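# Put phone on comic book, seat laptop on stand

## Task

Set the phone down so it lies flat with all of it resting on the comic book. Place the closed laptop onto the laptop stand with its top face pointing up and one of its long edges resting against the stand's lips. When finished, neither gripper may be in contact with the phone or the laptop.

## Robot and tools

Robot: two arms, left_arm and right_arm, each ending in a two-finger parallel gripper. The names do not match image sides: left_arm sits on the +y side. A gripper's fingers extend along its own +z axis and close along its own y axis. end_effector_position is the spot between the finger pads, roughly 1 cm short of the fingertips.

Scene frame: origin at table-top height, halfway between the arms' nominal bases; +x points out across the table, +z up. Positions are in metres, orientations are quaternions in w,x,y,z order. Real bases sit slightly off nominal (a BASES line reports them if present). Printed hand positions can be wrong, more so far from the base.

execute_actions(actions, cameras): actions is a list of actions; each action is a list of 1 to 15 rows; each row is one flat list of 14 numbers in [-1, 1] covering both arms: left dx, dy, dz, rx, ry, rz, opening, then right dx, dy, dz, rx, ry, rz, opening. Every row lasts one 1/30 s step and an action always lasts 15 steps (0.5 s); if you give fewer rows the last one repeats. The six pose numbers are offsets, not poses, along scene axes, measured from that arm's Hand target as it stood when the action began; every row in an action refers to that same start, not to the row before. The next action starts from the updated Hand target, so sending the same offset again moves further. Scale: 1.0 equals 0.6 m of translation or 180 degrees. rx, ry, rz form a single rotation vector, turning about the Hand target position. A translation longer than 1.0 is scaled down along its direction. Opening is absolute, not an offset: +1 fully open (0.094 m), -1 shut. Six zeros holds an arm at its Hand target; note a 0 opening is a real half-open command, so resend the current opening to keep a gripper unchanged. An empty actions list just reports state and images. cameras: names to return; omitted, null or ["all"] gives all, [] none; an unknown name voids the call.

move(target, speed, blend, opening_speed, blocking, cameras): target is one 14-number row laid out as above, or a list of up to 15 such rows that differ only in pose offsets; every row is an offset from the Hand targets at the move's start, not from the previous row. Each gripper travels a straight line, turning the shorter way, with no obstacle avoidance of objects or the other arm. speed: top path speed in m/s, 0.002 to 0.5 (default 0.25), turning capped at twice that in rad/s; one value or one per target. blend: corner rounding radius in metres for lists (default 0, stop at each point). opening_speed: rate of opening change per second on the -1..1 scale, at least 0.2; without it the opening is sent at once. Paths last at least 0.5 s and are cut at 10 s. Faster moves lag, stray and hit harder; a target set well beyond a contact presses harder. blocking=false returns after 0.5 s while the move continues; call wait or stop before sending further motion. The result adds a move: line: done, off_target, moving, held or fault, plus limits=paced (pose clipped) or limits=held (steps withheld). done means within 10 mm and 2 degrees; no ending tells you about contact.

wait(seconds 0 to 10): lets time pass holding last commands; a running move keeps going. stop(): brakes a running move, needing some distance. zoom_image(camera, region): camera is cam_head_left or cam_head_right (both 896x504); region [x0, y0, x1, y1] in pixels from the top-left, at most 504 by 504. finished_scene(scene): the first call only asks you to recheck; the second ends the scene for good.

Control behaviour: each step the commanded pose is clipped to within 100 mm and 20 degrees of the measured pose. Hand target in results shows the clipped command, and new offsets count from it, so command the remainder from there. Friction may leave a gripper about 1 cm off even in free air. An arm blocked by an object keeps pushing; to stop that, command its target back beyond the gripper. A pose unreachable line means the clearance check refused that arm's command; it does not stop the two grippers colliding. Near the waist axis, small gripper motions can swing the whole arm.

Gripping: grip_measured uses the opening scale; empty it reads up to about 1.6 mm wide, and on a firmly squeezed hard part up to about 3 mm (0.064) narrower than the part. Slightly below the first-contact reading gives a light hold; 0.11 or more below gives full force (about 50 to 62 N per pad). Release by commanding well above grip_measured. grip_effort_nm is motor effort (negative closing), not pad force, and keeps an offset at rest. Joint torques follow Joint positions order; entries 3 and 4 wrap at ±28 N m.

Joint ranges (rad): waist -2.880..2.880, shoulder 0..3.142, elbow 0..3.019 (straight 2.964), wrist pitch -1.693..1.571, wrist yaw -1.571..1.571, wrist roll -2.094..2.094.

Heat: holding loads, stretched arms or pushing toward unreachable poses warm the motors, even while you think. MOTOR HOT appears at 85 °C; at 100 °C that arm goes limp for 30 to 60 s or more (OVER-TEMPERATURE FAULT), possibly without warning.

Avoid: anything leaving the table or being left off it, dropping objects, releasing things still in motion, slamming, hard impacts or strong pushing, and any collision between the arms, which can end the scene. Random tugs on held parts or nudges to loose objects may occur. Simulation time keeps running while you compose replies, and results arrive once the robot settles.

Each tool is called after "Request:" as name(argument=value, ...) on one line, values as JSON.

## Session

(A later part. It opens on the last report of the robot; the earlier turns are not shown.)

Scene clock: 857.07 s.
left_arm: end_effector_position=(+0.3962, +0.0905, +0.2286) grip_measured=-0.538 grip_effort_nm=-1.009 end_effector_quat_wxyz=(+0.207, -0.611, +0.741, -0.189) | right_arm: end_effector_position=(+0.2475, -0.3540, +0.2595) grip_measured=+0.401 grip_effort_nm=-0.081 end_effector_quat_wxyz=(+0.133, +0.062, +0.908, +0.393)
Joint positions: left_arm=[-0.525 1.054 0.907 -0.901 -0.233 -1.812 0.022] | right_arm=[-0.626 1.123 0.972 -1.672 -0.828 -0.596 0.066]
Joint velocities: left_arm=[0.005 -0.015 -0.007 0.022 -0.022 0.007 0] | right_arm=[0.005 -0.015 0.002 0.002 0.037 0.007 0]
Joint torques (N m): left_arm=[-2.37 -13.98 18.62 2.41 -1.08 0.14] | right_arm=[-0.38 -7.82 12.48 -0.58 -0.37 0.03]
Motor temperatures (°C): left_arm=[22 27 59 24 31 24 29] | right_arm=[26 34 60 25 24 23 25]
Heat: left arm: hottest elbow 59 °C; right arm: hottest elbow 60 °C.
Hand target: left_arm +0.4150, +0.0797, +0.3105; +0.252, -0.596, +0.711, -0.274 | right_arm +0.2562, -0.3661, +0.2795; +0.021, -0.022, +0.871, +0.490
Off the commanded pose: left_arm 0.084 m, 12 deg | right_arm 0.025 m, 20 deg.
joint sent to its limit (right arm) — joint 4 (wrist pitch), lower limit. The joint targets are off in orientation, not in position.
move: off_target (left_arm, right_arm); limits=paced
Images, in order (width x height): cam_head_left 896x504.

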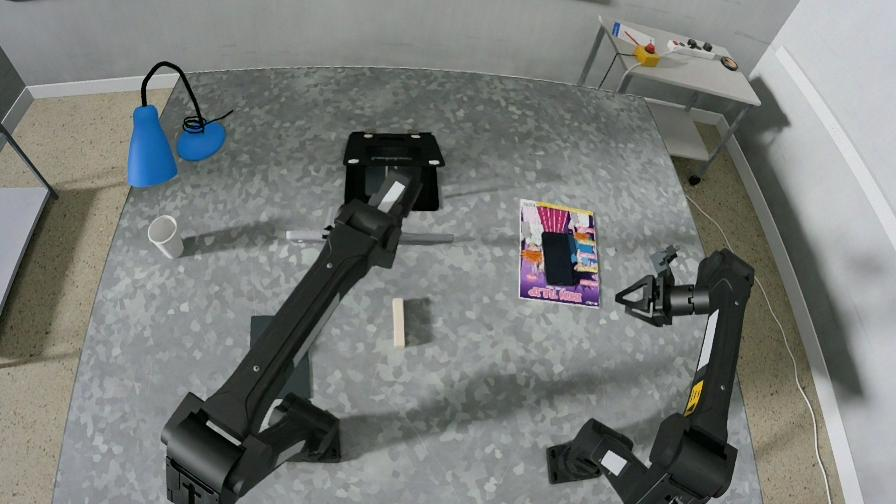

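Request:
move(target=[0.09,0,0.124,0,-0.13,0,-0.7,0,0,0,0,0,0,0.4], speed=0.15, cameras=["cam_head_left"])

Scene clock: 863.20 s.
left_arm: end_effector_position=(+0.4480, +0.0834, +0.2759) grip_measured=-0.538 grip_effort_nm=-1.009 end_effector_quat_wxyz=(+0.333, -0.556, +0.702, -0.297) | right_arm: end_effector_position=(+0.2475, -0.3540, +0.2595) grip_measured=+0.401 grip_effort_nm=-0.076 end_effector_quat_wxyz=(+0.133, +0.062, +0.908, +0.393)
Joint positions: left_arm=[-0.525 1.024 0.86 -0.53 -0.345 -1.672 0.022] | right_arm=[-0.626 1.123 0.972 -1.672 -0.828 -0.596 0.066]
Joint velocities: left_arm=[-0.024 0.005 -0.002 0.002 0.022 -0.051 0] | right_arm=[-0.015 -0.005 0.012 -0.002 -0.066 -0.007 0]
Joint torques (N m): left_arm=[-1.38 -14.56 17.98 5.22 -0.93 0.4] | right_arm=[-0.32 -7.71 12.49 -0.59 -0.36 0.03]
Motor temperatures (°C): left_arm=[22 27 59 24 31 24 29] | right_arm=[26 34 60 25 24 23 25]
Heat: left arm: hottest elbow 59 °C; right arm: hottest elbow 60 °C.
Hand target: left_arm +0.4667, +0.0793, +0.3738; +0.389, -0.529, +0.645, -0.391 | right_arm +0.2562, -0.3661, +0.2795; +0.021, -0.022, +0.871, +0.490
Off the commanded pose: left_arm 0.111 m, 14 deg; position clipped | right_arm 0.025 m, 20 deg.
joint sent to its limit (right arm) — joint 4 (wrist pitch), lower limit. The joint targets are off in orientation, not in position.
move: off_target (left_arm, right_arm); limits=paced
Images, in order (width x height): cam_head_left 896x504.

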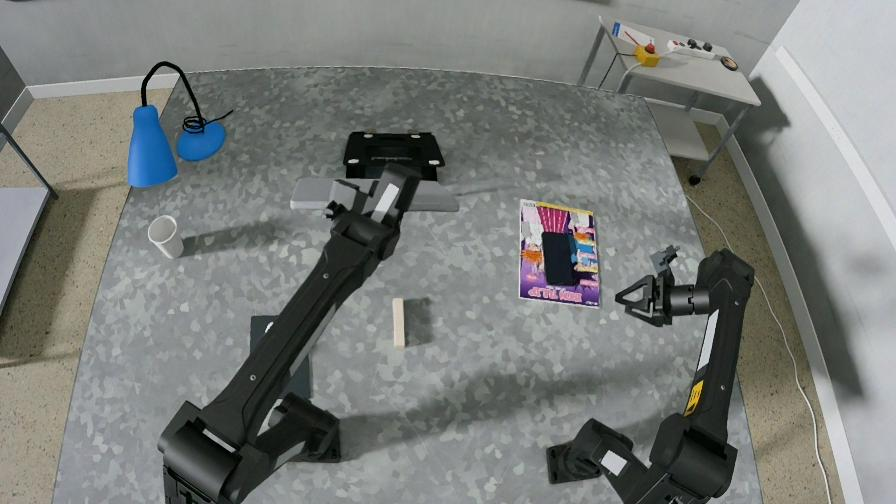

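Request:
move(target=[0.06,-0.01,0.05,0,-0.07,0,-0.7,0,0,0,0,0,0,0.4], speed=0.15, cameras=["cam_head_left"])

Scene clock: 867.53 s.
left_arm: end_effector_position=(+0.4626, +0.0809, +0.2373) grip_measured=-0.537 grip_effort_nm=-1.009 end_effector_quat_wxyz=(+0.400, -0.512, +0.668, -0.362) | right_arm: end_effector_position=(+0.2475, -0.3540, +0.2595) grip_measured=+0.401 grip_effort_nm=-0.076 end_effector_quat_wxyz=(+0.133, +0.062, +0.908, +0.393)
Joint positions: left_arm=[-0.525 1.058 0.65 -0.057 -0.374 -1.57 0.022] | right_arm=[-0.626 1.123 0.972 -1.672 -0.828 -0.596 0.066]
Joint velocities: left_arm=[-0.005 0.005 0.007 -0.012 -0.022 0.051 0] | right_arm=[0.005 -0.005 0.012 0.002 -0.022 0.037 0]
Joint torques (N m): left_arm=[-0.62 -13.45 17.24 6.17 -0.64 0.43] | right_arm=[-0.38 -7.82 12.49 -0.58 -0.37 0.03]
Motor temperatures (°C): left_arm=[22 27 59 25 31 24 29] | right_arm=[26 34 60 25 24 23 25]
Heat: left arm: hottest elbow 59 °C; right arm: hottest elbow 60 °C.
Hand target: left_arm +0.4856, +0.0762, +0.3346; +0.456, -0.483, +0.599, -0.448 | right_arm +0.2562, -0.3661, +0.2795; +0.021, -0.022, +0.871, +0.490
Off the commanded pose: left_arm 0.171 m, 15 deg; position clipped | right_arm 0.025 m, 20 deg.
joint sent to its limit (right arm) — joint 4 (wrist pitch), lower limit. The joint targets are off in orientation, not in position.
move: off_target (left_arm, right_arm); limits=paced
Images, in order (width x height): cam_head_left 896x504.

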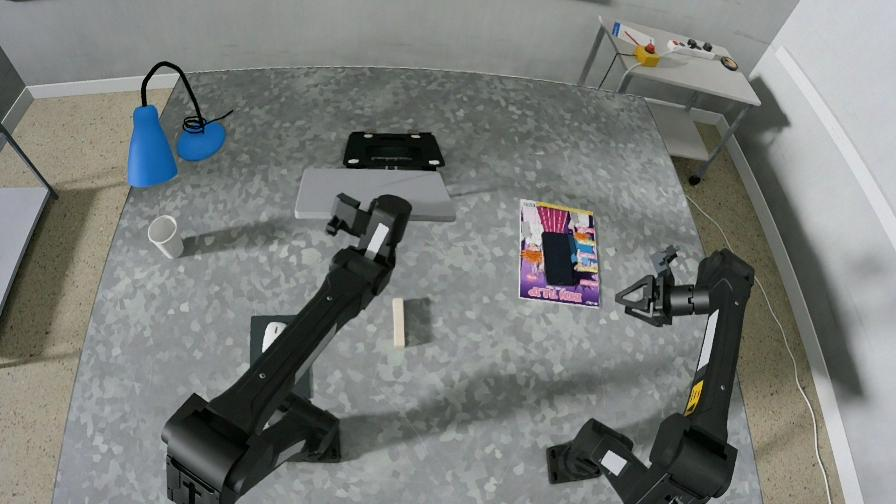

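Request:
move(target=[-0.27,0.06,0.02,0,0.06,-0.15,-0.7,0,0,0,0,0,0,0.4], speed=0.2, cameras=["cam_head_left"])

Scene clock: 887.40 s.
left_arm: end_effector_position=(+0.2981, +0.1168, +0.2113) grip_measured=-0.538 grip_effort_nm=-1.004 end_effector_quat_wxyz=(+0.200, -0.427, +0.776, -0.419) | right_arm: end_effector_position=(+0.2475, -0.3540, +0.2595) grip_measured=+0.401 grip_effort_nm=-0.076 end_effector_quat_wxyz=(+0.133, +0.062, +0.908, +0.393)
Joint positions: left_arm=[-0.306 0.471 0.445 -0.608 0.281 -1.428 0.022] | right_arm=[-0.626 1.123 0.972 -1.672 -0.828 -0.596 0.066]
Joint velocities: left_arm=[0.005 -0.005 -0.012 -0.002 -0.007 0.037 -0.002] | right_arm=[-0.005 -0.005 0.007 -0.007 0.007 -0.051 0]
Joint torques (N m): left_arm=[-0.26 -7.53 21.24 4.23 0.5 0.39] | right_arm=[-0.32 -7.77 12.46 -0.57 -0.36 0.03]
Motor temperatures (°C): left_arm=[22 27 58 25 30 24 29] | right_arm=[26 34 60 25 24 23 25]
Heat: left arm: hottest elbow 58 °C; right arm: hottest elbow 60 °C.
Hand target: left_arm +0.3184, +0.1142, +0.3093; +0.281, -0.371, +0.736, -0.492 | right_arm +0.2562, -0.3660, +0.2795; +0.021, -0.022, +0.871, +0.490
Off the commanded pose: left_arm 0.138 m, 15 deg; position clipped | right_arm 0.025 m, 20 deg.
joint sent to its limit (right arm) — joint 4 (wrist pitch), lower limit. The joint targets are off in orientation, not in position.
move: off_target (left_arm, right_arm); limits=paced
Images, in order (width x height): cam_head_left 896x504.

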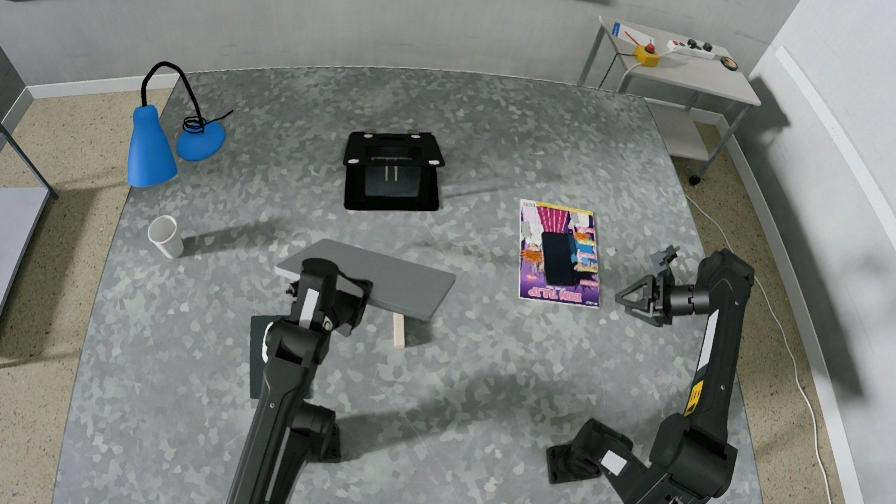

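Request:
move(target=[-0.02,0.1,0.02,0,0,-0.25,-0.7,0,0,0,0,0,0,0.4], speed=0.2, cameras=["cam_head_left"])

Scene clock: 893.03 s.
left_arm: end_effector_position=(+0.2756, +0.1646, +0.2533) grip_measured=-0.538 grip_effort_nm=-1.009 end_effector_quat_wxyz=(+0.015, -0.118, +0.841, -0.528) | right_arm: end_effector_position=(+0.2475, -0.3540, +0.2595) grip_measured=+0.401 grip_effort_nm=-0.071 end_effector_quat_wxyz=(+0.133, +0.062, +0.908, +0.393)
Joint positions: left_arm=[0.302 1.02 0.784 -1.653 1.087 0.246 0.022] | right_arm=[-0.626 1.123 0.972 -1.672 -0.828 -0.596 0.066]
Joint velocities: left_arm=[0.005 -0.005 0.007 -0.002 0.037 0.007 -0.001] | right_arm=[-0.015 -0.005 0.002 -0.002 0.007 0.081 0]
Joint torques (N m): left_arm=[-0.73 -7.41 22.17 -1.24 2.9 0.43] | right_arm=[-0.38 -7.88 12.49 -0.58 -0.37 0.03]
Motor temperatures (°C): left_arm=[22 27 59 25 32 24 30] | right_arm=[26 34 60 25 24 23 25]
Heat: left arm: hottest elbow 59 °C; right arm: hottest elbow 60 °C.
Hand target: left_arm +0.3056, +0.1739, +0.3191; +0.065, -0.059, +0.827, -0.555 | right_arm +0.2562, -0.3660, +0.2795; +0.021, -0.022, +0.871, +0.490
Off the commanded pose: left_arm 0.075 m, 10 deg | right_arm 0.025 m, 20 deg.
joint sent to its limit (left arm) — joint 4 (wrist pitch), lower limit. The joint targets are off in position and orientation.
joint sent to its limit (right arm) — joint 4 (wrist pitch), lower limit. The joint targets are off in orientation, not in position.
move: off_target (left_arm, right_arm); limits=paced
Images, in order (width x height): cam_head_left 896x504.

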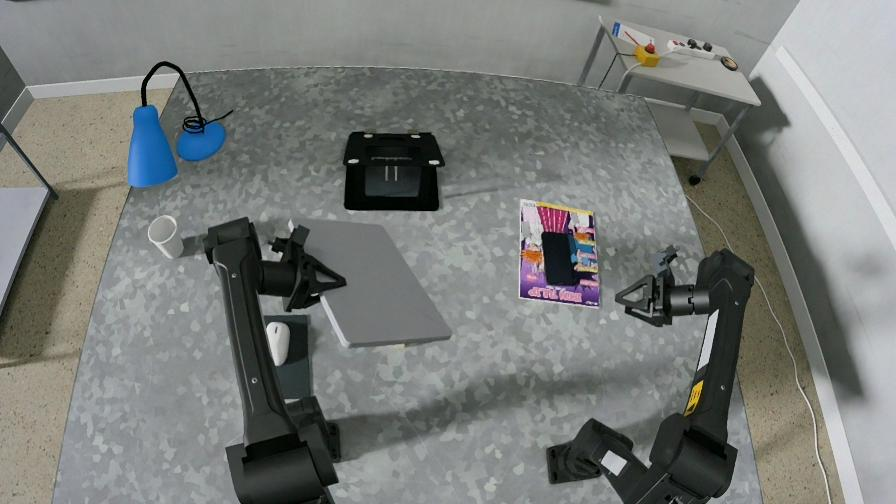

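Request:
move(target=[0.1,0.04,0.13,0,0,0,-0.7,0,0,0,0,0,0,0.4], speed=0.2, cameras=["cam_head_left"])

Scene clock: 897.13 s.
left_arm: end_effector_position=(+0.3413, +0.1937, +0.3178) grip_measured=-0.538 grip_effort_nm=-1.009 end_effector_quat_wxyz=(+0.046, -0.147, +0.841, -0.519) | right_arm: end_effector_position=(+0.2475, -0.3540, +0.2595) grip_measured=+0.401 grip_effort_nm=-0.076 end_effector_quat_wxyz=(+0.133, +0.062, +0.908, +0.393)
Joint positions: left_arm=[0.325 1.124 1.039 -1.665 1.088 0.116 0.022] | right_arm=[-0.626 1.123 0.972 -1.672 -0.828 -0.596 0.066]
Joint velocities: left_arm=[-0.005 -0.005 -0.002 -0.012 0.037 0.022 0] | right_arm=[-0.024 -0.005 0.002 -0.002 -0.007 0.022 -0.001]
Joint torques (N m): left_arm=[-0.79 -10.46 23.77 -0.58 3.15 0.22] | right_arm=[-0.32 -7.82 12.46 -0.59 -0.37 0.03]
Motor temperatures (°C): left_arm=[22 27 59 25 35 24 30] | right_arm=[26 34 60 25 24 23 25]
Heat: left arm: hottest elbow 59 °C; right arm: hottest elbow 60 °C.
Hand target: left_arm +0.3657, +0.1984, +0.3976; +0.066, -0.060, +0.827, -0.556 | right_arm +0.2562, -0.3660, +0.2795; +0.021, -0.022, +0.871, +0.490
Off the commanded pose: left_arm 0.083 m, 11 deg | right_arm 0.025 m, 20 deg.
joint sent to its limit (left arm) — joint 4 (wrist pitch), lower limit. The joint targets are off in position and orientation.
joint sent to its limit (right arm) — joint 4 (wrist pitch), lower limit. The joint targets are off in orientation, not in position.
move: off_target (left_arm, right_arm); limits=paced
Images, in order (width x height): cam_head_left 896x504.

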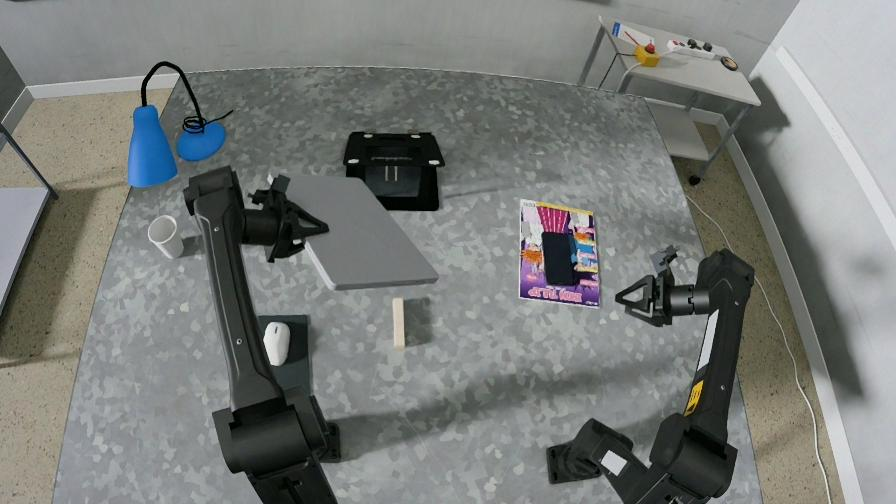

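Request:
move(target=[0.22,-0.03,0.08,0,0,0,-0.7,0,0,0,0,0,0,0.4], speed=0.2, cameras=["cam_head_left"])

Scene clock: 902.00 s.
left_arm: end_effector_position=(+0.4758, +0.1902, +0.3457) grip_measured=-0.538 grip_effort_nm=-1.009 end_effector_quat_wxyz=(-0.001, -0.138, +0.836, -0.531) | right_arm: end_effector_position=(+0.2475, -0.3540, +0.2595) grip_measured=+0.401 grip_effort_nm=-0.076 end_effector_quat_wxyz=(+0.133, +0.062, +0.908, +0.393)
Joint positions: left_arm=[0.208 1.493 1.441 -1.672 1.115 0.005 0.022] | right_arm=[-0.626 1.123 0.972 -1.672 -0.828 -0.596 0.066]
Joint velocities: left_arm=[0.015 -0.005 -0.002 -0.007 0.037 0.007 0.001] | right_arm=[-0.005 0.005 0.007 -0.007 -0.051 -0.051 -0.001]
Joint torques (N m): left_arm=[-2.37 -18.9 24.29 -0.31 3.29 0.24] | right_arm=[-0.26 -7.82 12.48 -0.59 -0.37 0.04]
Motor temperatures (°C): left_arm=[22 27 59 25 38 24 30] | right_arm=[26 34 60 25 24 23 25]
Heat: left arm: hottest elbow 59 °C; right arm: hottest elbow 60 °C.
Hand target: left_arm +0.4966, +0.1805, +0.4420; +0.066, -0.059, +0.827, -0.555 | right_arm +0.2562, -0.3660, +0.2795; +0.021, -0.022, +0.871, +0.490
Off the commanded pose: left_arm 0.103 m, 12 deg; position clipped | right_arm 0.025 m, 20 deg.
joint sent to its limit (left arm) — joint 4 (wrist pitch), lower limit. The joint targets are off in position and orientation.
joint sent to its limit (right arm) — joint 4 (wrist pitch), lower limit. The joint targets are off in orientation, not in position.
move: off_target (left_arm, right_arm); limits=paced
Images, in order (width x height): cam_head_left 896x504.

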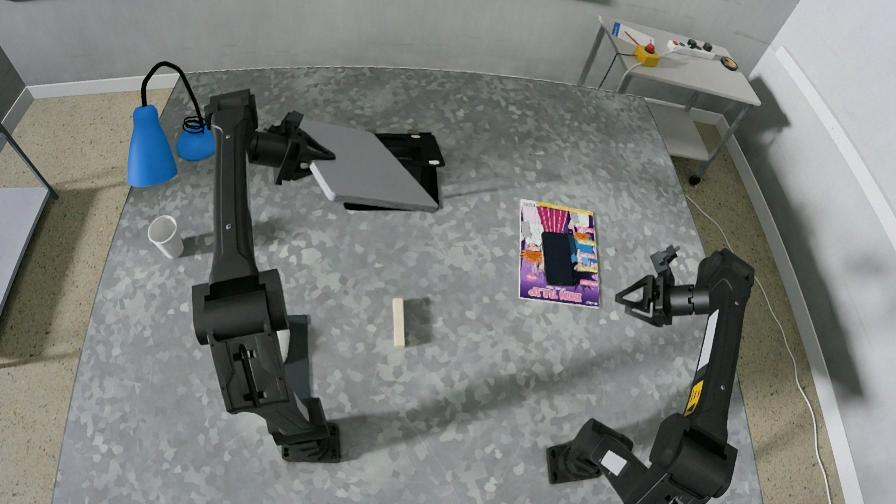

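Request:
move(target=[0.0,-0.06,0.03,0,0,0.194,-0.7,0,0,0,0,0,0,0.4], speed=0.18, cameras=["cam_head_left"])

Scene clock: 910.03 s.
left_arm: end_effector_position=(+0.4909, +0.1569, +0.2903) grip_measured=-0.537 grip_effort_nm=-1.009 end_effector_quat_wxyz=(+0.134, -0.389, +0.786, -0.461) | right_arm: end_effector_position=(+0.2475, -0.3540, +0.2595) grip_measured=+0.401 grip_effort_nm=-0.071 end_effector_quat_wxyz=(+0.133, +0.062, +0.908, +0.393)
Joint positions: left_arm=[0.031 1.161 0.979 -0.609 0.713 -1.163 0.022] | right_arm=[-0.626 1.123 0.972 -1.672 -0.828 -0.596 0.066]
Joint velocities: left_arm=[0.005 -0.015 0.002 -0.007 0.007 -0.095 0] | right_arm=[-0.015 0.015 -0.012 -0.012 -0.007 -0.037 -0.001]
Joint torques (N m): left_arm=[-1.32 -18.32 16.95 4.75 1.58 0.24] | right_arm=[-0.32 -7.82 12.48 -0.59 -0.37 0.03]
Motor temperatures (°C): left_arm=[22 28 59 25 40 24 30] | right_arm=[26 34 60 25 24 23 25]
Heat: left arm: hottest elbow 59 °C; right arm: hottest elbow 60 °C.
Hand target: left_arm +0.4945, +0.1500, +0.3903; +0.232, -0.307, +0.766, -0.514 | right_arm +0.2562, -0.3660, +0.2795; +0.021, -0.022, +0.871, +0.490
Off the commanded pose: left_arm 0.170 m, 16 deg; position clipped | right_arm 0.025 m, 20 deg.
joint sent to its limit (right arm) — joint 4 (wrist pitch), lower limit. The joint targets are off in orientation, not in position.
move: off_target (left_arm, right_arm); limits=paced
Images, in order (width x height): cam_head_left 896x504.

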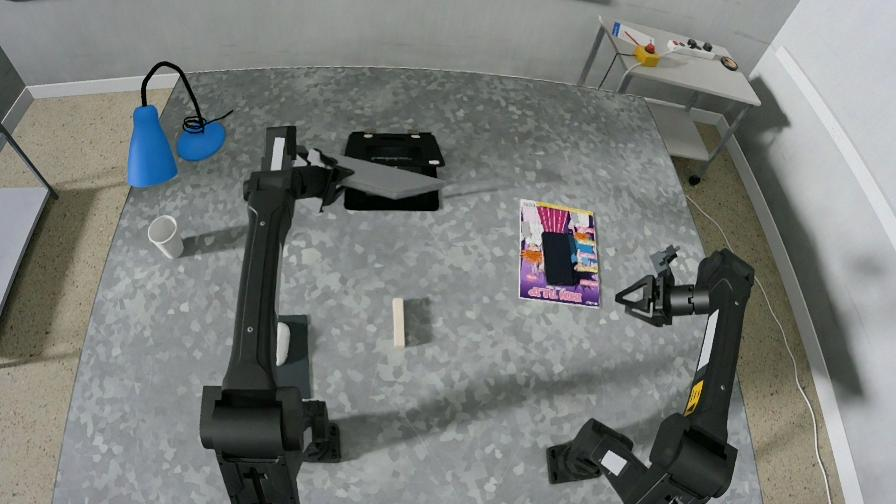

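Request:
move(target=[0.12,-0.03,0.06,0,0,0,-0.7,0,0,0,0,0,0,0.4], speed=0.2, cameras=["cam_head_left"])

Scene clock: 914.80 s.
left_arm: end_effector_position=(+0.5223, +0.1505, +0.2668) grip_measured=-0.537 grip_effort_nm=-1.009 end_effector_quat_wxyz=(+0.147, -0.381, +0.785, -0.467) | right_arm: end_effector_position=(+0.2475, -0.3540, +0.2595) grip_measured=+0.401 grip_effort_nm=-0.081 end_effector_quat_wxyz=(+0.133, +0.062, +0.908, +0.393)
Joint positions: left_arm=[0.01 1.252 0.975 -0.471 0.698 -1.18 0.022] | right_arm=[-0.626 1.123 0.972 -1.672 -0.828 -0.596 0.066]
Joint velocities: left_arm=[0.015 -0.005 0.002 -0.002 0.051 0.051 0.001] | right_arm=[0.005 -0.005 0.002 -0.002 -0.051 -0.051 -0.001]
Joint torques (N m): left_arm=[-2.49 -16.21 19.81 4.45 1.19 0.13] | right_arm=[-0.32 -7.82 12.51 -0.58 -0.36 0.03]
Motor temperatures (°C): left_arm=[22 28 58 25 39 24 30] | right_arm=[26 34 60 25 24 23 25]
Heat: left arm: hottest elbow 58 °C; right arm: hottest elbow 60 °C.
Hand target: left_arm +0.5484, +0.1388, +0.3630; +0.232, -0.307, +0.766, -0.514 | right_arm +0.2562, -0.3660, +0.2795; +0.021, -0.022, +0.871, +0.490
Off the commanded pose: left_arm 0.167 m, 14 deg; position clipped | right_arm 0.025 m, 20 deg.
joint sent to its limit (right arm) — joint 4 (wrist pitch), lower limit. The joint targets are off in orientation, not in position.
move: off_target (left_arm, right_arm); limits=paced
Images, in order (width x height): cam_head_left 896x504.

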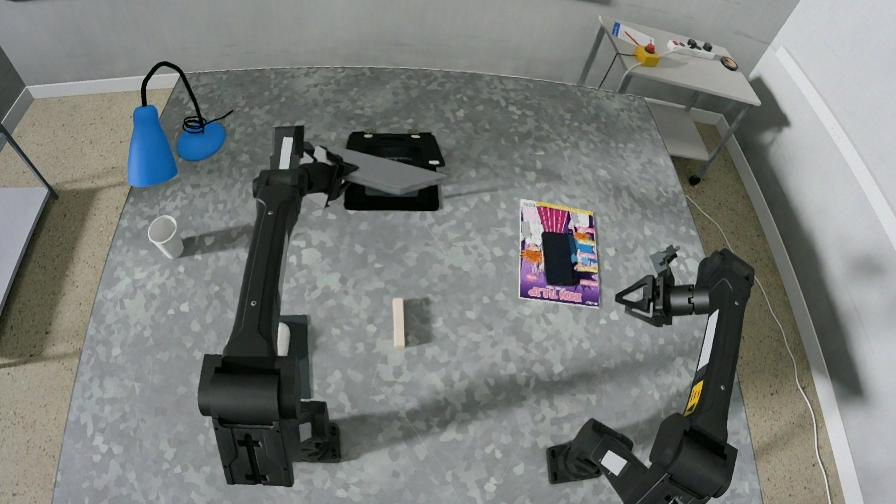

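Request:
move(target=[0.12,-0.11,0.03,0,0,0.19,-0.7,0,0,0,0,0,0,0.4], speed=0.15, cameras=["cam_head_left"])

Request:
zoom_image(camera="cam_head_left", region=[270, 90, 490, 214])

Scene clock: 922.53 s.
left_arm: end_effector_position=(+0.5776, +0.0960, +0.2273) grip_measured=-0.537 grip_effort_nm=-1.009 end_effector_quat_wxyz=(+0.320, -0.549, +0.691, -0.344) | right_arm: end_effector_position=(+0.2475, -0.3540, +0.2595) grip_measured=+0.401 grip_effort_nm=-0.071 end_effector_quat_wxyz=(+0.133, +0.062, +0.908, +0.393)
Joint positions: left_arm=[-0.328 1.364 0.959 -0.192 -0.123 -1.576 0.022] | right_arm=[-0.626 1.123 0.972 -1.672 -0.828 -0.596 0.066]
Joint velocities: left_arm=[-0.005 -0.015 0.017 -0.022 0.022 -0.007 -0.001] | right_arm=[-0.015 0.015 0.007 0.007 0.051 0.022 0.001]
Joint torques (N m): left_arm=[-2.96 -18.37 17.1 4.97 -0.41 -0.04] | right_arm=[-0.26 -7.82 12.49 -0.58 -0.36 0.03]
Motor temperatures (°C): left_arm=[22 28 59 25 37 24 30] | right_arm=[26 34 60 25 24 23 25]
Heat: left arm: hottest elbow 59 °C; right arm: hottest elbow 60 °C.
Hand target: left_arm +0.6028, +0.0813, +0.3231; +0.374, -0.519, +0.639, -0.427 | right_arm +0.2562, -0.3660, +0.2795; +0.021, -0.022, +0.871, +0.490
Off the commanded pose: left_arm 0.161 m, 13 deg; position clipped | right_arm 0.025 m, 20 deg.
joint sent to its limit (right arm) — joint 4 (wrist pitch), lower limit. The joint targets are off in orientation, not in position.
move: off_target (left_arm, right_arm); limits=paced
Images, in order (width x height): cam_head_left 896x504.

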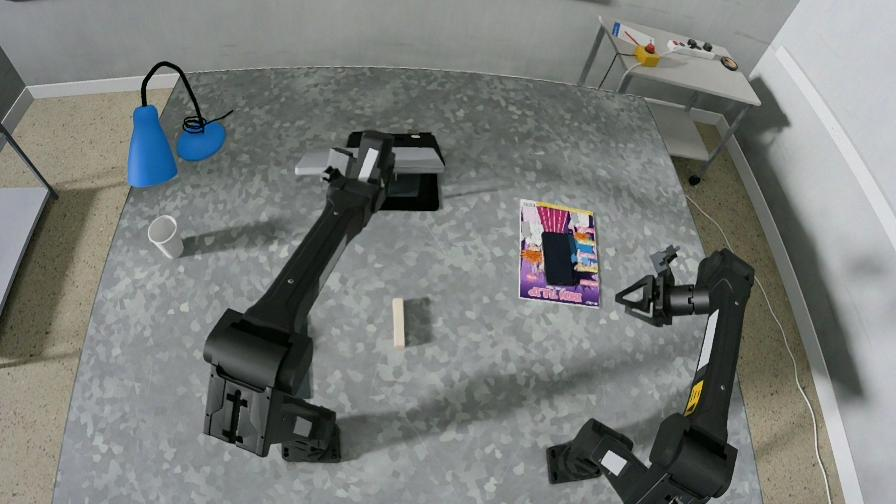

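Scaled by 2.291.

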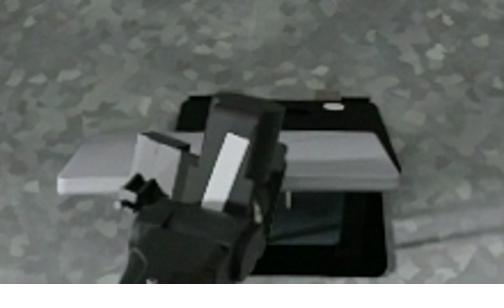

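Request:
move(target=[0.12,-0.08,0.02,0,0,0.01,-0.7,0,0,0,0,0,0,0.4], speed=0.12, cameras=["cam_head_left"])

Request:
zoom_image(camera="cam_head_left", region=[270, 90, 490, 214])

Scene clock: 931.27 s.
left_arm: end_effector_position=(+0.6060, +0.0786, +0.1904) grip_measured=-0.539 grip_effort_nm=-1.009 end_effector_quat_wxyz=(+0.349, -0.547, +0.677, -0.346) | right_arm: end_effector_position=(+0.2475, -0.3540, +0.2595) grip_measured=+0.401 grip_effort_nm=-0.081 end_effector_quat_wxyz=(+0.133, +0.062, +0.908, +0.393)
Joint positions: left_arm=[-0.364 1.495 0.959 -0.02 -0.199 -1.583 0.022] | right_arm=[-0.626 1.123 0.972 -1.672 -0.828 -0.596 0.066]
Joint velocities: left_arm=[0.005 -0.024 0.007 -0.007 -0.022 -0.022 0.001] | right_arm=[0.015 -0.015 0.002 0.017 -0.051 -0.007 0]
Joint torques (N m): left_arm=[-3.14 -16.73 20.93 3.33 -0.14 -0.21] | right_arm=[-0.26 -7.88 12.46 -0.57 -0.37 0.04]
Motor temperatures (°C): left_arm=[22 28 58 25 35 24 30] | right_arm=[26 34 60 25 24 23 25]
Heat: left arm: hottest elbow 58 °C; right arm: hottest elbow 60 °C.
Hand target: left_arm +0.6469, +0.0508, +0.2774; +0.380, -0.529, +0.631, -0.421 | right_arm +0.2562, -0.3660, +0.2795; +0.021, -0.022, +0.871, +0.490
Off the commanded pose: left_arm 0.166 m, 11 deg; position clipped | right_arm 0.025 m, 20 deg.
joint sent to its limit (right arm) — joint 4 (wrist pitch), lower limit. The joint targets are off in orientation, not in position.
move: off_target (left_arm, right_arm); limits=paced
Images, in order (width x height): cam_head_left 896x504.

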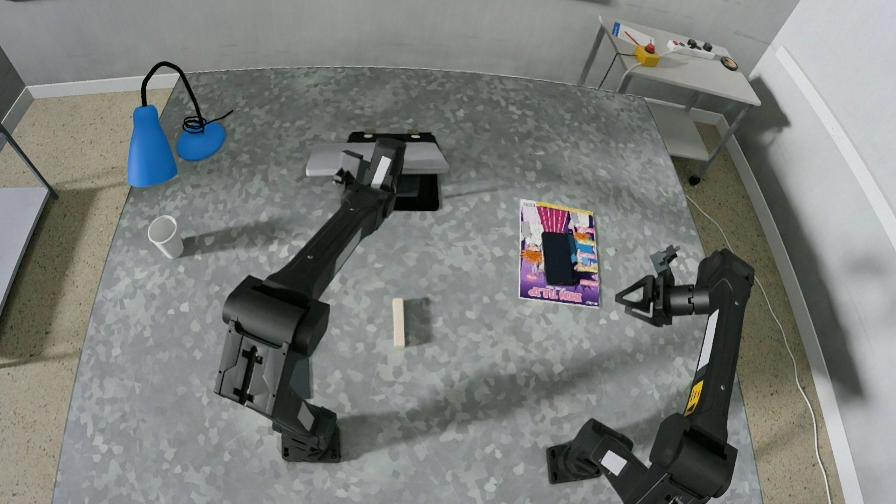

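Scaled by 2.291.

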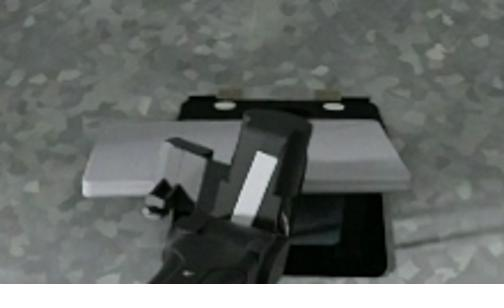

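Request:
move(target=[0.1,-0.06,0.02,0,0,0,-0.7,0,0,0,0,0,0,0.4], speed=0.1, cameras=["cam_head_left"])

Request:
zoom_image(camera="cam_head_left", region=[270, 90, 490, 214])

Scene clock: 939.67 s.
left_arm: end_effector_position=(+0.6512, +0.0591, +0.1683) grip_measured=-0.539 grip_effort_nm=-1.004 end_effector_quat_wxyz=(+0.353, -0.547, +0.675, -0.346) | right_arm: end_effector_position=(+0.2475, -0.3540, +0.2595) grip_measured=+0.401 grip_effort_nm=-0.076 end_effector_quat_wxyz=(+0.133, +0.062, +0.908, +0.393)
Joint positions: left_arm=[-0.373 1.645 1.069 0.025 -0.213 -1.586 0.022] | right_arm=[-0.626 1.123 0.972 -1.672 -0.828 -0.596 0.066]
Joint velocities: left_arm=[-0.015 -0.005 -0.002 -0.022 -0.066 -0.007 0] | right_arm=[-0.024 -0.005 -0.007 -0.007 -0.081 0.022 0.001]
Joint torques (N m): left_arm=[-3.55 -19.19 20.4 3.1 -0.03 -0.26] | right_arm=[-0.32 -7.82 12.48 -0.58 -0.37 0.03]
Motor temperatures (°C): left_arm=[22 29 59 25 33 24 30] | right_arm=[26 34 60 25 24 23 25]
Heat: left arm: hottest elbow 59 °C; right arm: hottest elbow 60 °C.
Hand target: left_arm +0.6905, +0.0270, +0.2543; +0.380, -0.529, +0.631, -0.421 | right_arm +0.2562, -0.3660, +0.2795; +0.021, -0.022, +0.871, +0.490
Off the commanded pose: left_arm 0.140 m, 11 deg; position clipped | right_arm 0.025 m, 20 deg.
joint sent to its limit (right arm) — joint 4 (wrist pitch), lower limit. The joint targets are off in orientation, not in position.
move: off_target (left_arm, right_arm); limits=paced
Images, in order (width x height): cam_head_left 896x504.

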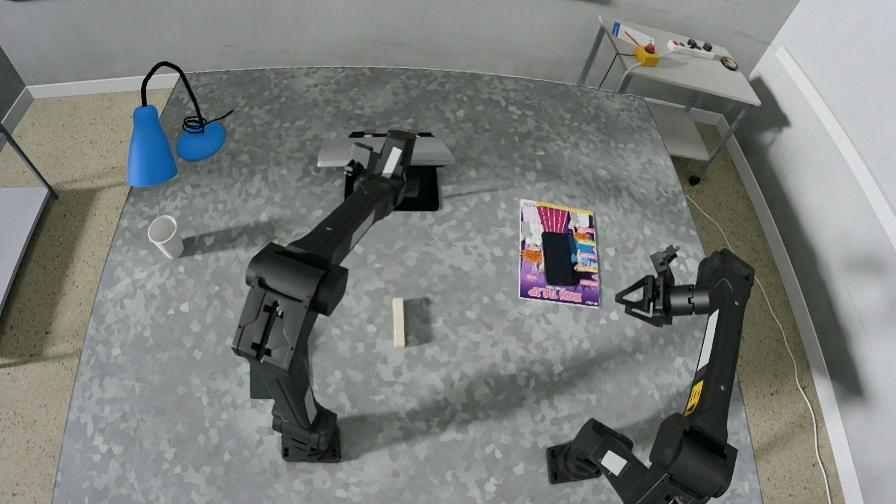

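Scaled by 2.291.

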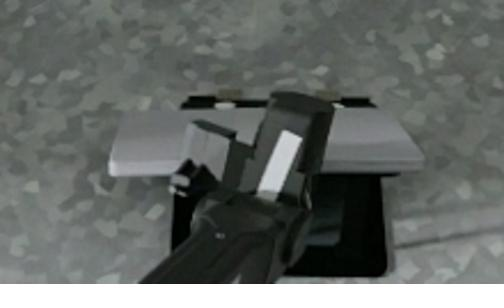

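Request:
move(target=[0.02,-0.02,-0.06,0,0,0,-0.7,0,0,0,0,0,0,0.4], speed=0.05, cameras=["cam_head_left"])

Request:
zoom_image(camera="cam_head_left", region=[270, 90, 490, 214])

Scene clock: 945.53 s.
left_arm: end_effector_position=(+0.6709, +0.0479, +0.1618) grip_measured=-0.539 grip_effort_nm=-1.009 end_effector_quat_wxyz=(+0.355, -0.558, +0.653, -0.369) | right_arm: end_effector_position=(+0.2475, -0.3540, +0.2595) grip_measured=+0.401 grip_effort_nm=-0.081 end_effector_quat_wxyz=(+0.133, +0.062, +0.908, +0.393)
Joint positions: left_arm=[-0.381 1.707 1.104 0.094 -0.223 -1.635 0.022] | right_arm=[-0.626 1.123 0.972 -1.672 -0.828 -0.596 0.066]
Joint velocities: left_arm=[-0.005 0.005 -0.007 0.007 -0.007 -0.051 -0.001] | right_arm=[0.005 -0.005 -0.002 -0.002 -0.081 -0.037 0.001]
Joint torques (N m): left_arm=[-3.43 -17.55 17.91 3.52 -0.3 0.17] | right_arm=[-0.26 -7.82 12.48 -0.59 -0.37 0.03]
Motor temperatures (°C): left_arm=[22 28 58 25 33 24 30] | right_arm=[26 34 60 25 24 23 25]
Heat: left arm: hottest elbow 58 °C; right arm: hottest elbow 60 °C.
Hand target: left_arm +0.7020, +0.0152, +0.2183; +0.380, -0.529, +0.631, -0.421 | right_arm +0.2562, -0.3660, +0.2795; +0.021, -0.022, +0.871, +0.490
Off the commanded pose: left_arm 0.073 m, 8 deg | right_arm 0.025 m, 20 deg.
joint sent to its limit (right arm) — joint 4 (wrist pitch), lower limit. The joint targets are off in orientation, not in position.
move: off_target (left_arm, right_arm)
Images, in order (width x height): cam_head_left 896x504.

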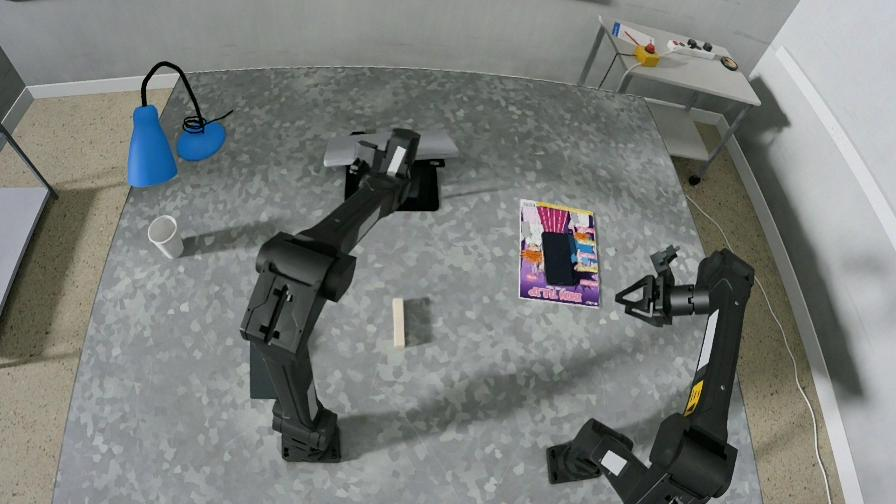

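Scaled by 2.291.

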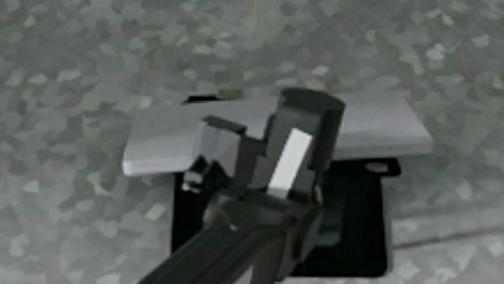

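Request:
move(target=[0.0,0.01,-0.07,-0.015,0,-0.025,-0.7,0,0,0,0,0,0,0.4], speed=0.05, cameras=["cam_head_left"])

Request:
zoom_image(camera="cam_head_left", region=[270, 90, 490, 214])

Scene clock: 956.50 s.
left_arm: end_effector_position=(+0.6851, +0.0362, +0.1604) grip_measured=-0.539 grip_effort_nm=-1.009 end_effector_quat_wxyz=(+0.337, -0.535, +0.647, -0.426) | right_arm: end_effector_position=(+0.2475, -0.3540, +0.2595) grip_measured=+0.401 grip_effort_nm=-0.076 end_effector_quat_wxyz=(+0.133, +0.062, +0.908, +0.393)
Joint positions: left_arm=[-0.362 1.749 1.104 0.219 -0.112 -1.643 0.022] | right_arm=[-0.626 1.123 0.972 -1.672 -0.828 -0.596 0.066]
Joint velocities: left_arm=[-0.015 -0.005 -0.007 0.002 -0.022 0.022 -0.001] | right_arm=[-0.015 -0.005 0.022 0.002 -0.081 0.022 0]
Joint torques (N m): left_arm=[-1.85 -15.74 13.07 3.64 0.27 0.31] | right_arm=[-0.32 -7.82 12.48 -0.57 -0.37 0.03]
Motor temperatures (°C): left_arm=[22 28 59 25 32 24 30] | right_arm=[26 34 61 25 24 23 25]
Heat: left arm: hottest elbow 59 °C; right arm: hottest elbow 61 °C.
Hand target: left_arm +0.7017, +0.0218, +0.1763; +0.351, -0.513, +0.641, -0.450 | right_arm +0.2562, -0.3660, +0.2795; +0.021, -0.022, +0.871, +0.490
Off the commanded pose: left_arm 0.028 m, 4 deg | right_arm 0.025 m, 20 deg.
joint sent to its limit (right arm) — joint 4 (wrist pitch), lower limit. The joint targets are off in orientation, not in position.
move: off_target (left_arm, right_arm)
Images, in order (width x height): cam_head_left 896x504.

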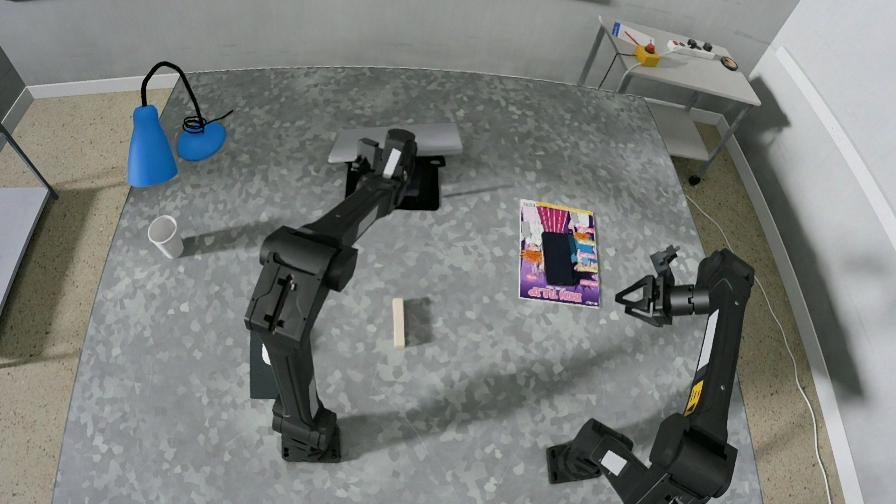

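Scaled by 2.291.

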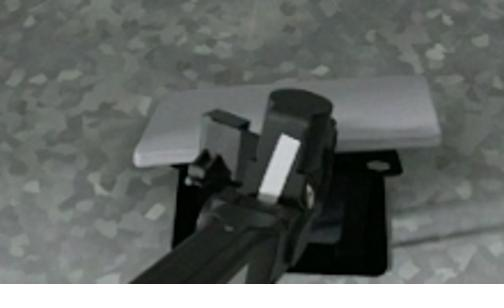

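Request:
move(target=[-0.1,0.03,0.1,0,0.02,-0.03,-0.7,0,0,0,0,0,0,0.4], speed=0.06, cameras=["cam_head_left"])

Request:
zoom_image(camera="cam_head_left", region=[270, 90, 490, 214])

Scene clock: 972.27 s.
left_arm: end_effector_position=(+0.6424, +0.0390, +0.1614) grip_measured=-0.539 grip_effort_nm=-1.009 end_effector_quat_wxyz=(+0.288, -0.501, +0.714, -0.396) | right_arm: end_effector_position=(+0.2475, -0.3540, +0.2595) grip_measured=+0.401 grip_effort_nm=-0.081 end_effector_quat_wxyz=(+0.133, +0.062, +0.908, +0.393)
Joint positions: left_arm=[-0.348 1.642 1.048 0.046 0.01 -1.548 0.022] | right_arm=[-0.626 1.123 0.972 -1.672 -0.828 -0.596 0.066]
Joint velocities: left_arm=[-0.005 -0.005 -0.002 0.002 -0.066 -0.066 0] | right_arm=[-0.005 -0.015 -0.002 -0.007 0.007 -0.037 0]
Joint torques (N m): left_arm=[-1.26 -24.82 11.07 2.19 0.4 -0.33] | right_arm=[-0.38 -7.88 12.46 -0.59 -0.36 0.04]
Motor temperatures (°C): left_arm=[22 29 56 25 31 24 30] | right_arm=[26 34 61 25 24 23 25]
Heat: left arm: hottest elbow 56 °C; right arm: hottest elbow 61 °C.
Hand target: left_arm +0.6426, +0.0397, +0.2364; +0.309, -0.496, +0.676, -0.449 | right_arm +0.2562, -0.3660, +0.2795; +0.021, -0.022, +0.871, +0.490
Off the commanded pose: left_arm 0.075 m, 8 deg | right_arm 0.025 m, 20 deg.
joint sent to its limit (right arm) — joint 4 (wrist pitch), lower limit. The joint targets are off in orientation, not in position.
move: off_target (left_arm, right_arm)
Images, in order (width x height): cam_head_left 896x504.

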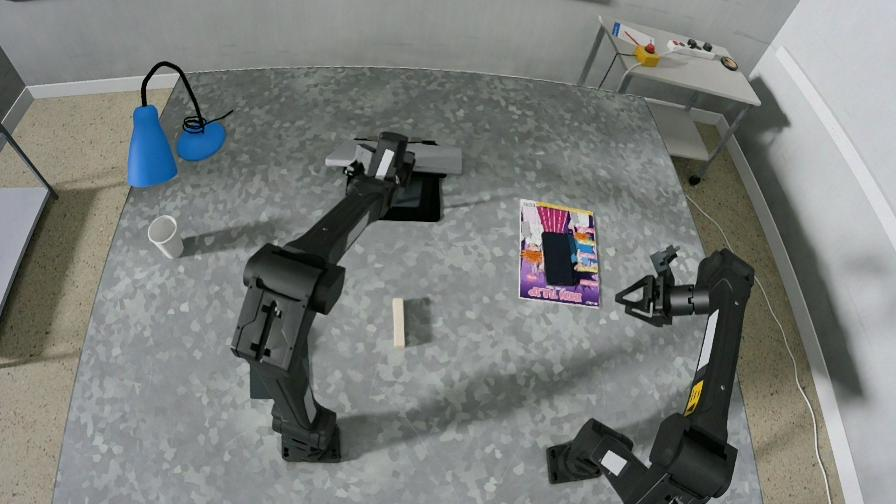

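Scaled by 2.291.

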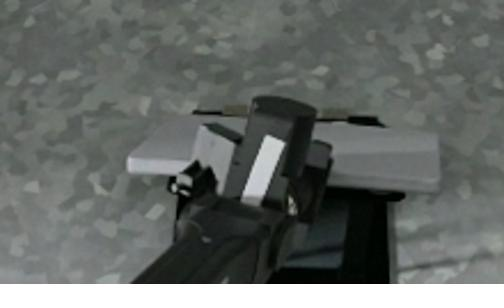

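Request:
move(target=[0.0,0.0,-0.08,0,0,0,-0.7,0,0,0,0,0,0,0.4], speed=0.04, cameras=["cam_head_left"])

Request:
zoom_image(camera="cam_head_left", region=[270, 90, 490, 234])

Scene clock: 978.50 s.
left_arm: end_effector_position=(+0.6405, +0.0409, +0.1609) grip_measured=-0.539 grip_effort_nm=-1.009 end_effector_quat_wxyz=(+0.296, -0.504, +0.694, -0.421) | right_arm: end_effector_position=(+0.2475, -0.3540, +0.2595) grip_measured=+0.401 grip_effort_nm=-0.071 end_effector_quat_wxyz=(+0.133, +0.062, +0.908, +0.393)
Joint positions: left_arm=[-0.345 1.641 1.005 0.146 0.011 -1.58 0.022] | right_arm=[-0.626 1.123 0.972 -1.672 -0.828 -0.596 0.066]
Joint velocities: left_arm=[0.005 0.005 -0.007 -0.002 -0.007 0.007 -0.001] | right_arm=[0.024 0.015 -0.007 -0.002 -0.022 -0.022 0.001]
Joint torques (N m): left_arm=[-1.14 -18.73 9.14 3.36 0.24 -0.05] | right_arm=[-0.32 -7.71 12.46 -0.58 -0.37 0.04]
Motor temperatures (°C): left_arm=[22 29 54 25 31 24 30] | right_arm=[26 34 61 25 24 23 25]
Heat: left arm: hottest elbow 54 °C; right arm: hottest elbow 61 °C.
Hand target: left_arm +0.6422, +0.0401, +0.1886; +0.309, -0.496, +0.676, -0.449 | right_arm +0.2562, -0.3660, +0.2795; +0.021, -0.022, +0.871, +0.490
Off the commanded pose: left_arm 0.028 m, 4 deg | right_arm 0.025 m, 20 deg.
joint sent to its limit (right arm) — joint 4 (wrist pitch), lower limit. The joint targets are off in orientation, not in position.
move: off_target (left_arm, right_arm)
Images, in order (width x height): cam_head_left 896x504.

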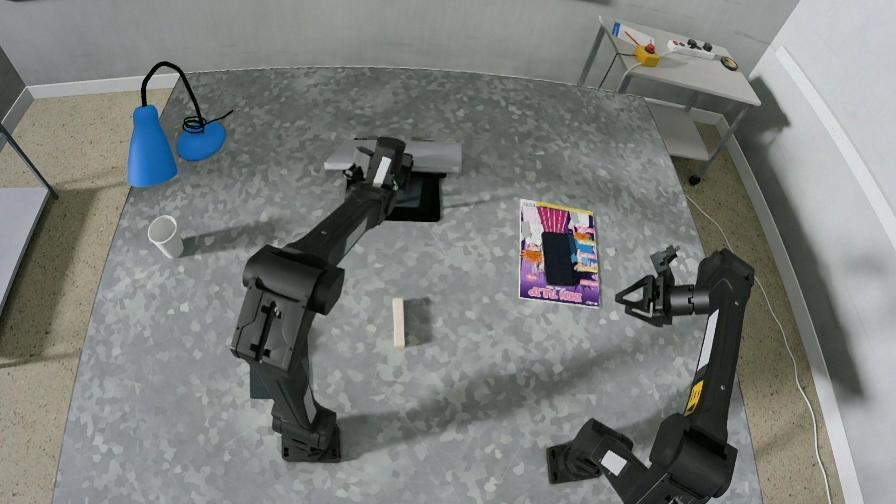

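Scaled by 2.291.

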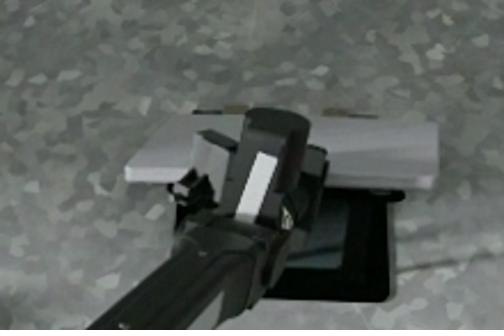

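Request:
move(target=[0,0,-0.01,0,0,0,-0.25,0,0,0,0,0,0,0.4], speed=0.03, opening_speed=0.2, cameras=["cam_head_left"])

Request:
zoom_image(camera="cam_head_left", region=[270, 90, 490, 234])

Scene clock: 984.83 s.
left_arm: end_effector_position=(+0.6426, +0.0401, +0.1660) grip_measured=-0.252 grip_effort_nm=0.105 end_effector_quat_wxyz=(+0.306, -0.494, +0.690, -0.431) | right_arm: end_effector_position=(+0.2475, -0.3540, +0.2595) grip_measured=+0.401 grip_effort_nm=-0.076 end_effector_quat_wxyz=(+0.133, +0.062, +0.908, +0.393)
Joint positions: left_arm=[-0.345 1.641 0.999 0.185 0.013 -1.567 0.035] | right_arm=[-0.626 1.123 0.972 -1.672 -0.828 -0.596 0.066]
Joint velocities: left_arm=[-0.005 -0.005 -0.002 0.022 0.007 -0.022 0.001] | right_arm=[-0.005 -0.015 0.002 -0.002 0.007 0.007 -0.001]
Joint torques (N m): left_arm=[-1.85 -18.49 9.18 2.45 0.15 -0.18] | right_arm=[-0.38 -7.82 12.49 -0.58 -0.37 0.04]
Motor temperatures (°C): left_arm=[22 29 52 25 31 24 30] | right_arm=[26 34 61 25 24 23 25]
Heat: left arm: hottest elbow 52 °C; right arm: hottest elbow 61 °C.
Hand target: left_arm +0.6422, +0.0402, +0.1826; +0.309, -0.496, +0.676, -0.449 | right_arm +0.2562, -0.3660, +0.2795; +0.021, -0.022, +0.871, +0.490
Off the commanded pose: left_arm 0.017 m, 3 deg | right_arm 0.025 m, 20 deg.
joint sent to its limit (right arm) — joint 4 (wrist pitch), lower limit. The joint targets are off in orientation, not in position.
move: off_target (left_arm, right_arm)
Images, in order (width x height): cam_head_left 896x504.

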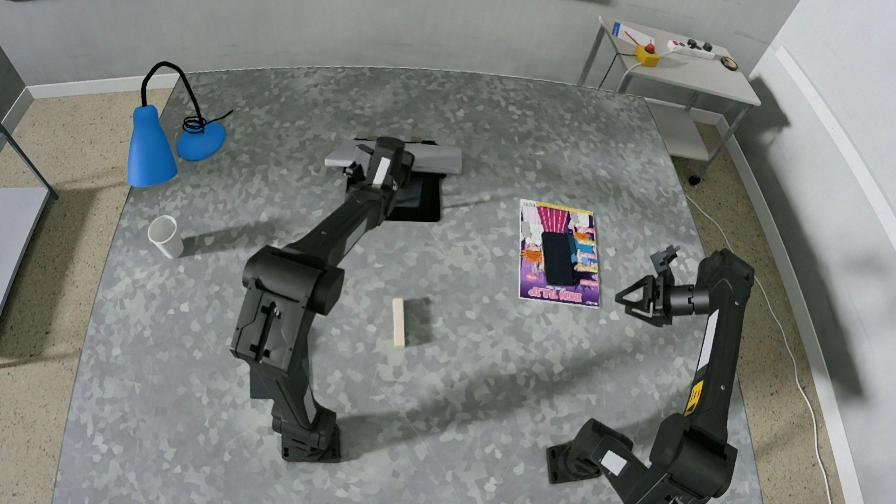

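Scaled by 2.291.

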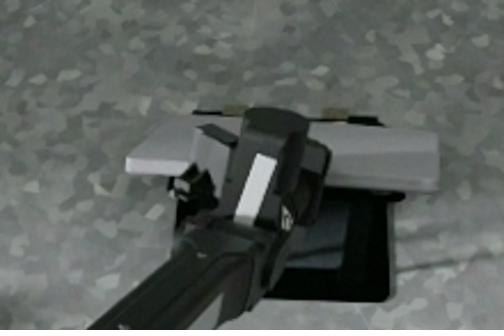

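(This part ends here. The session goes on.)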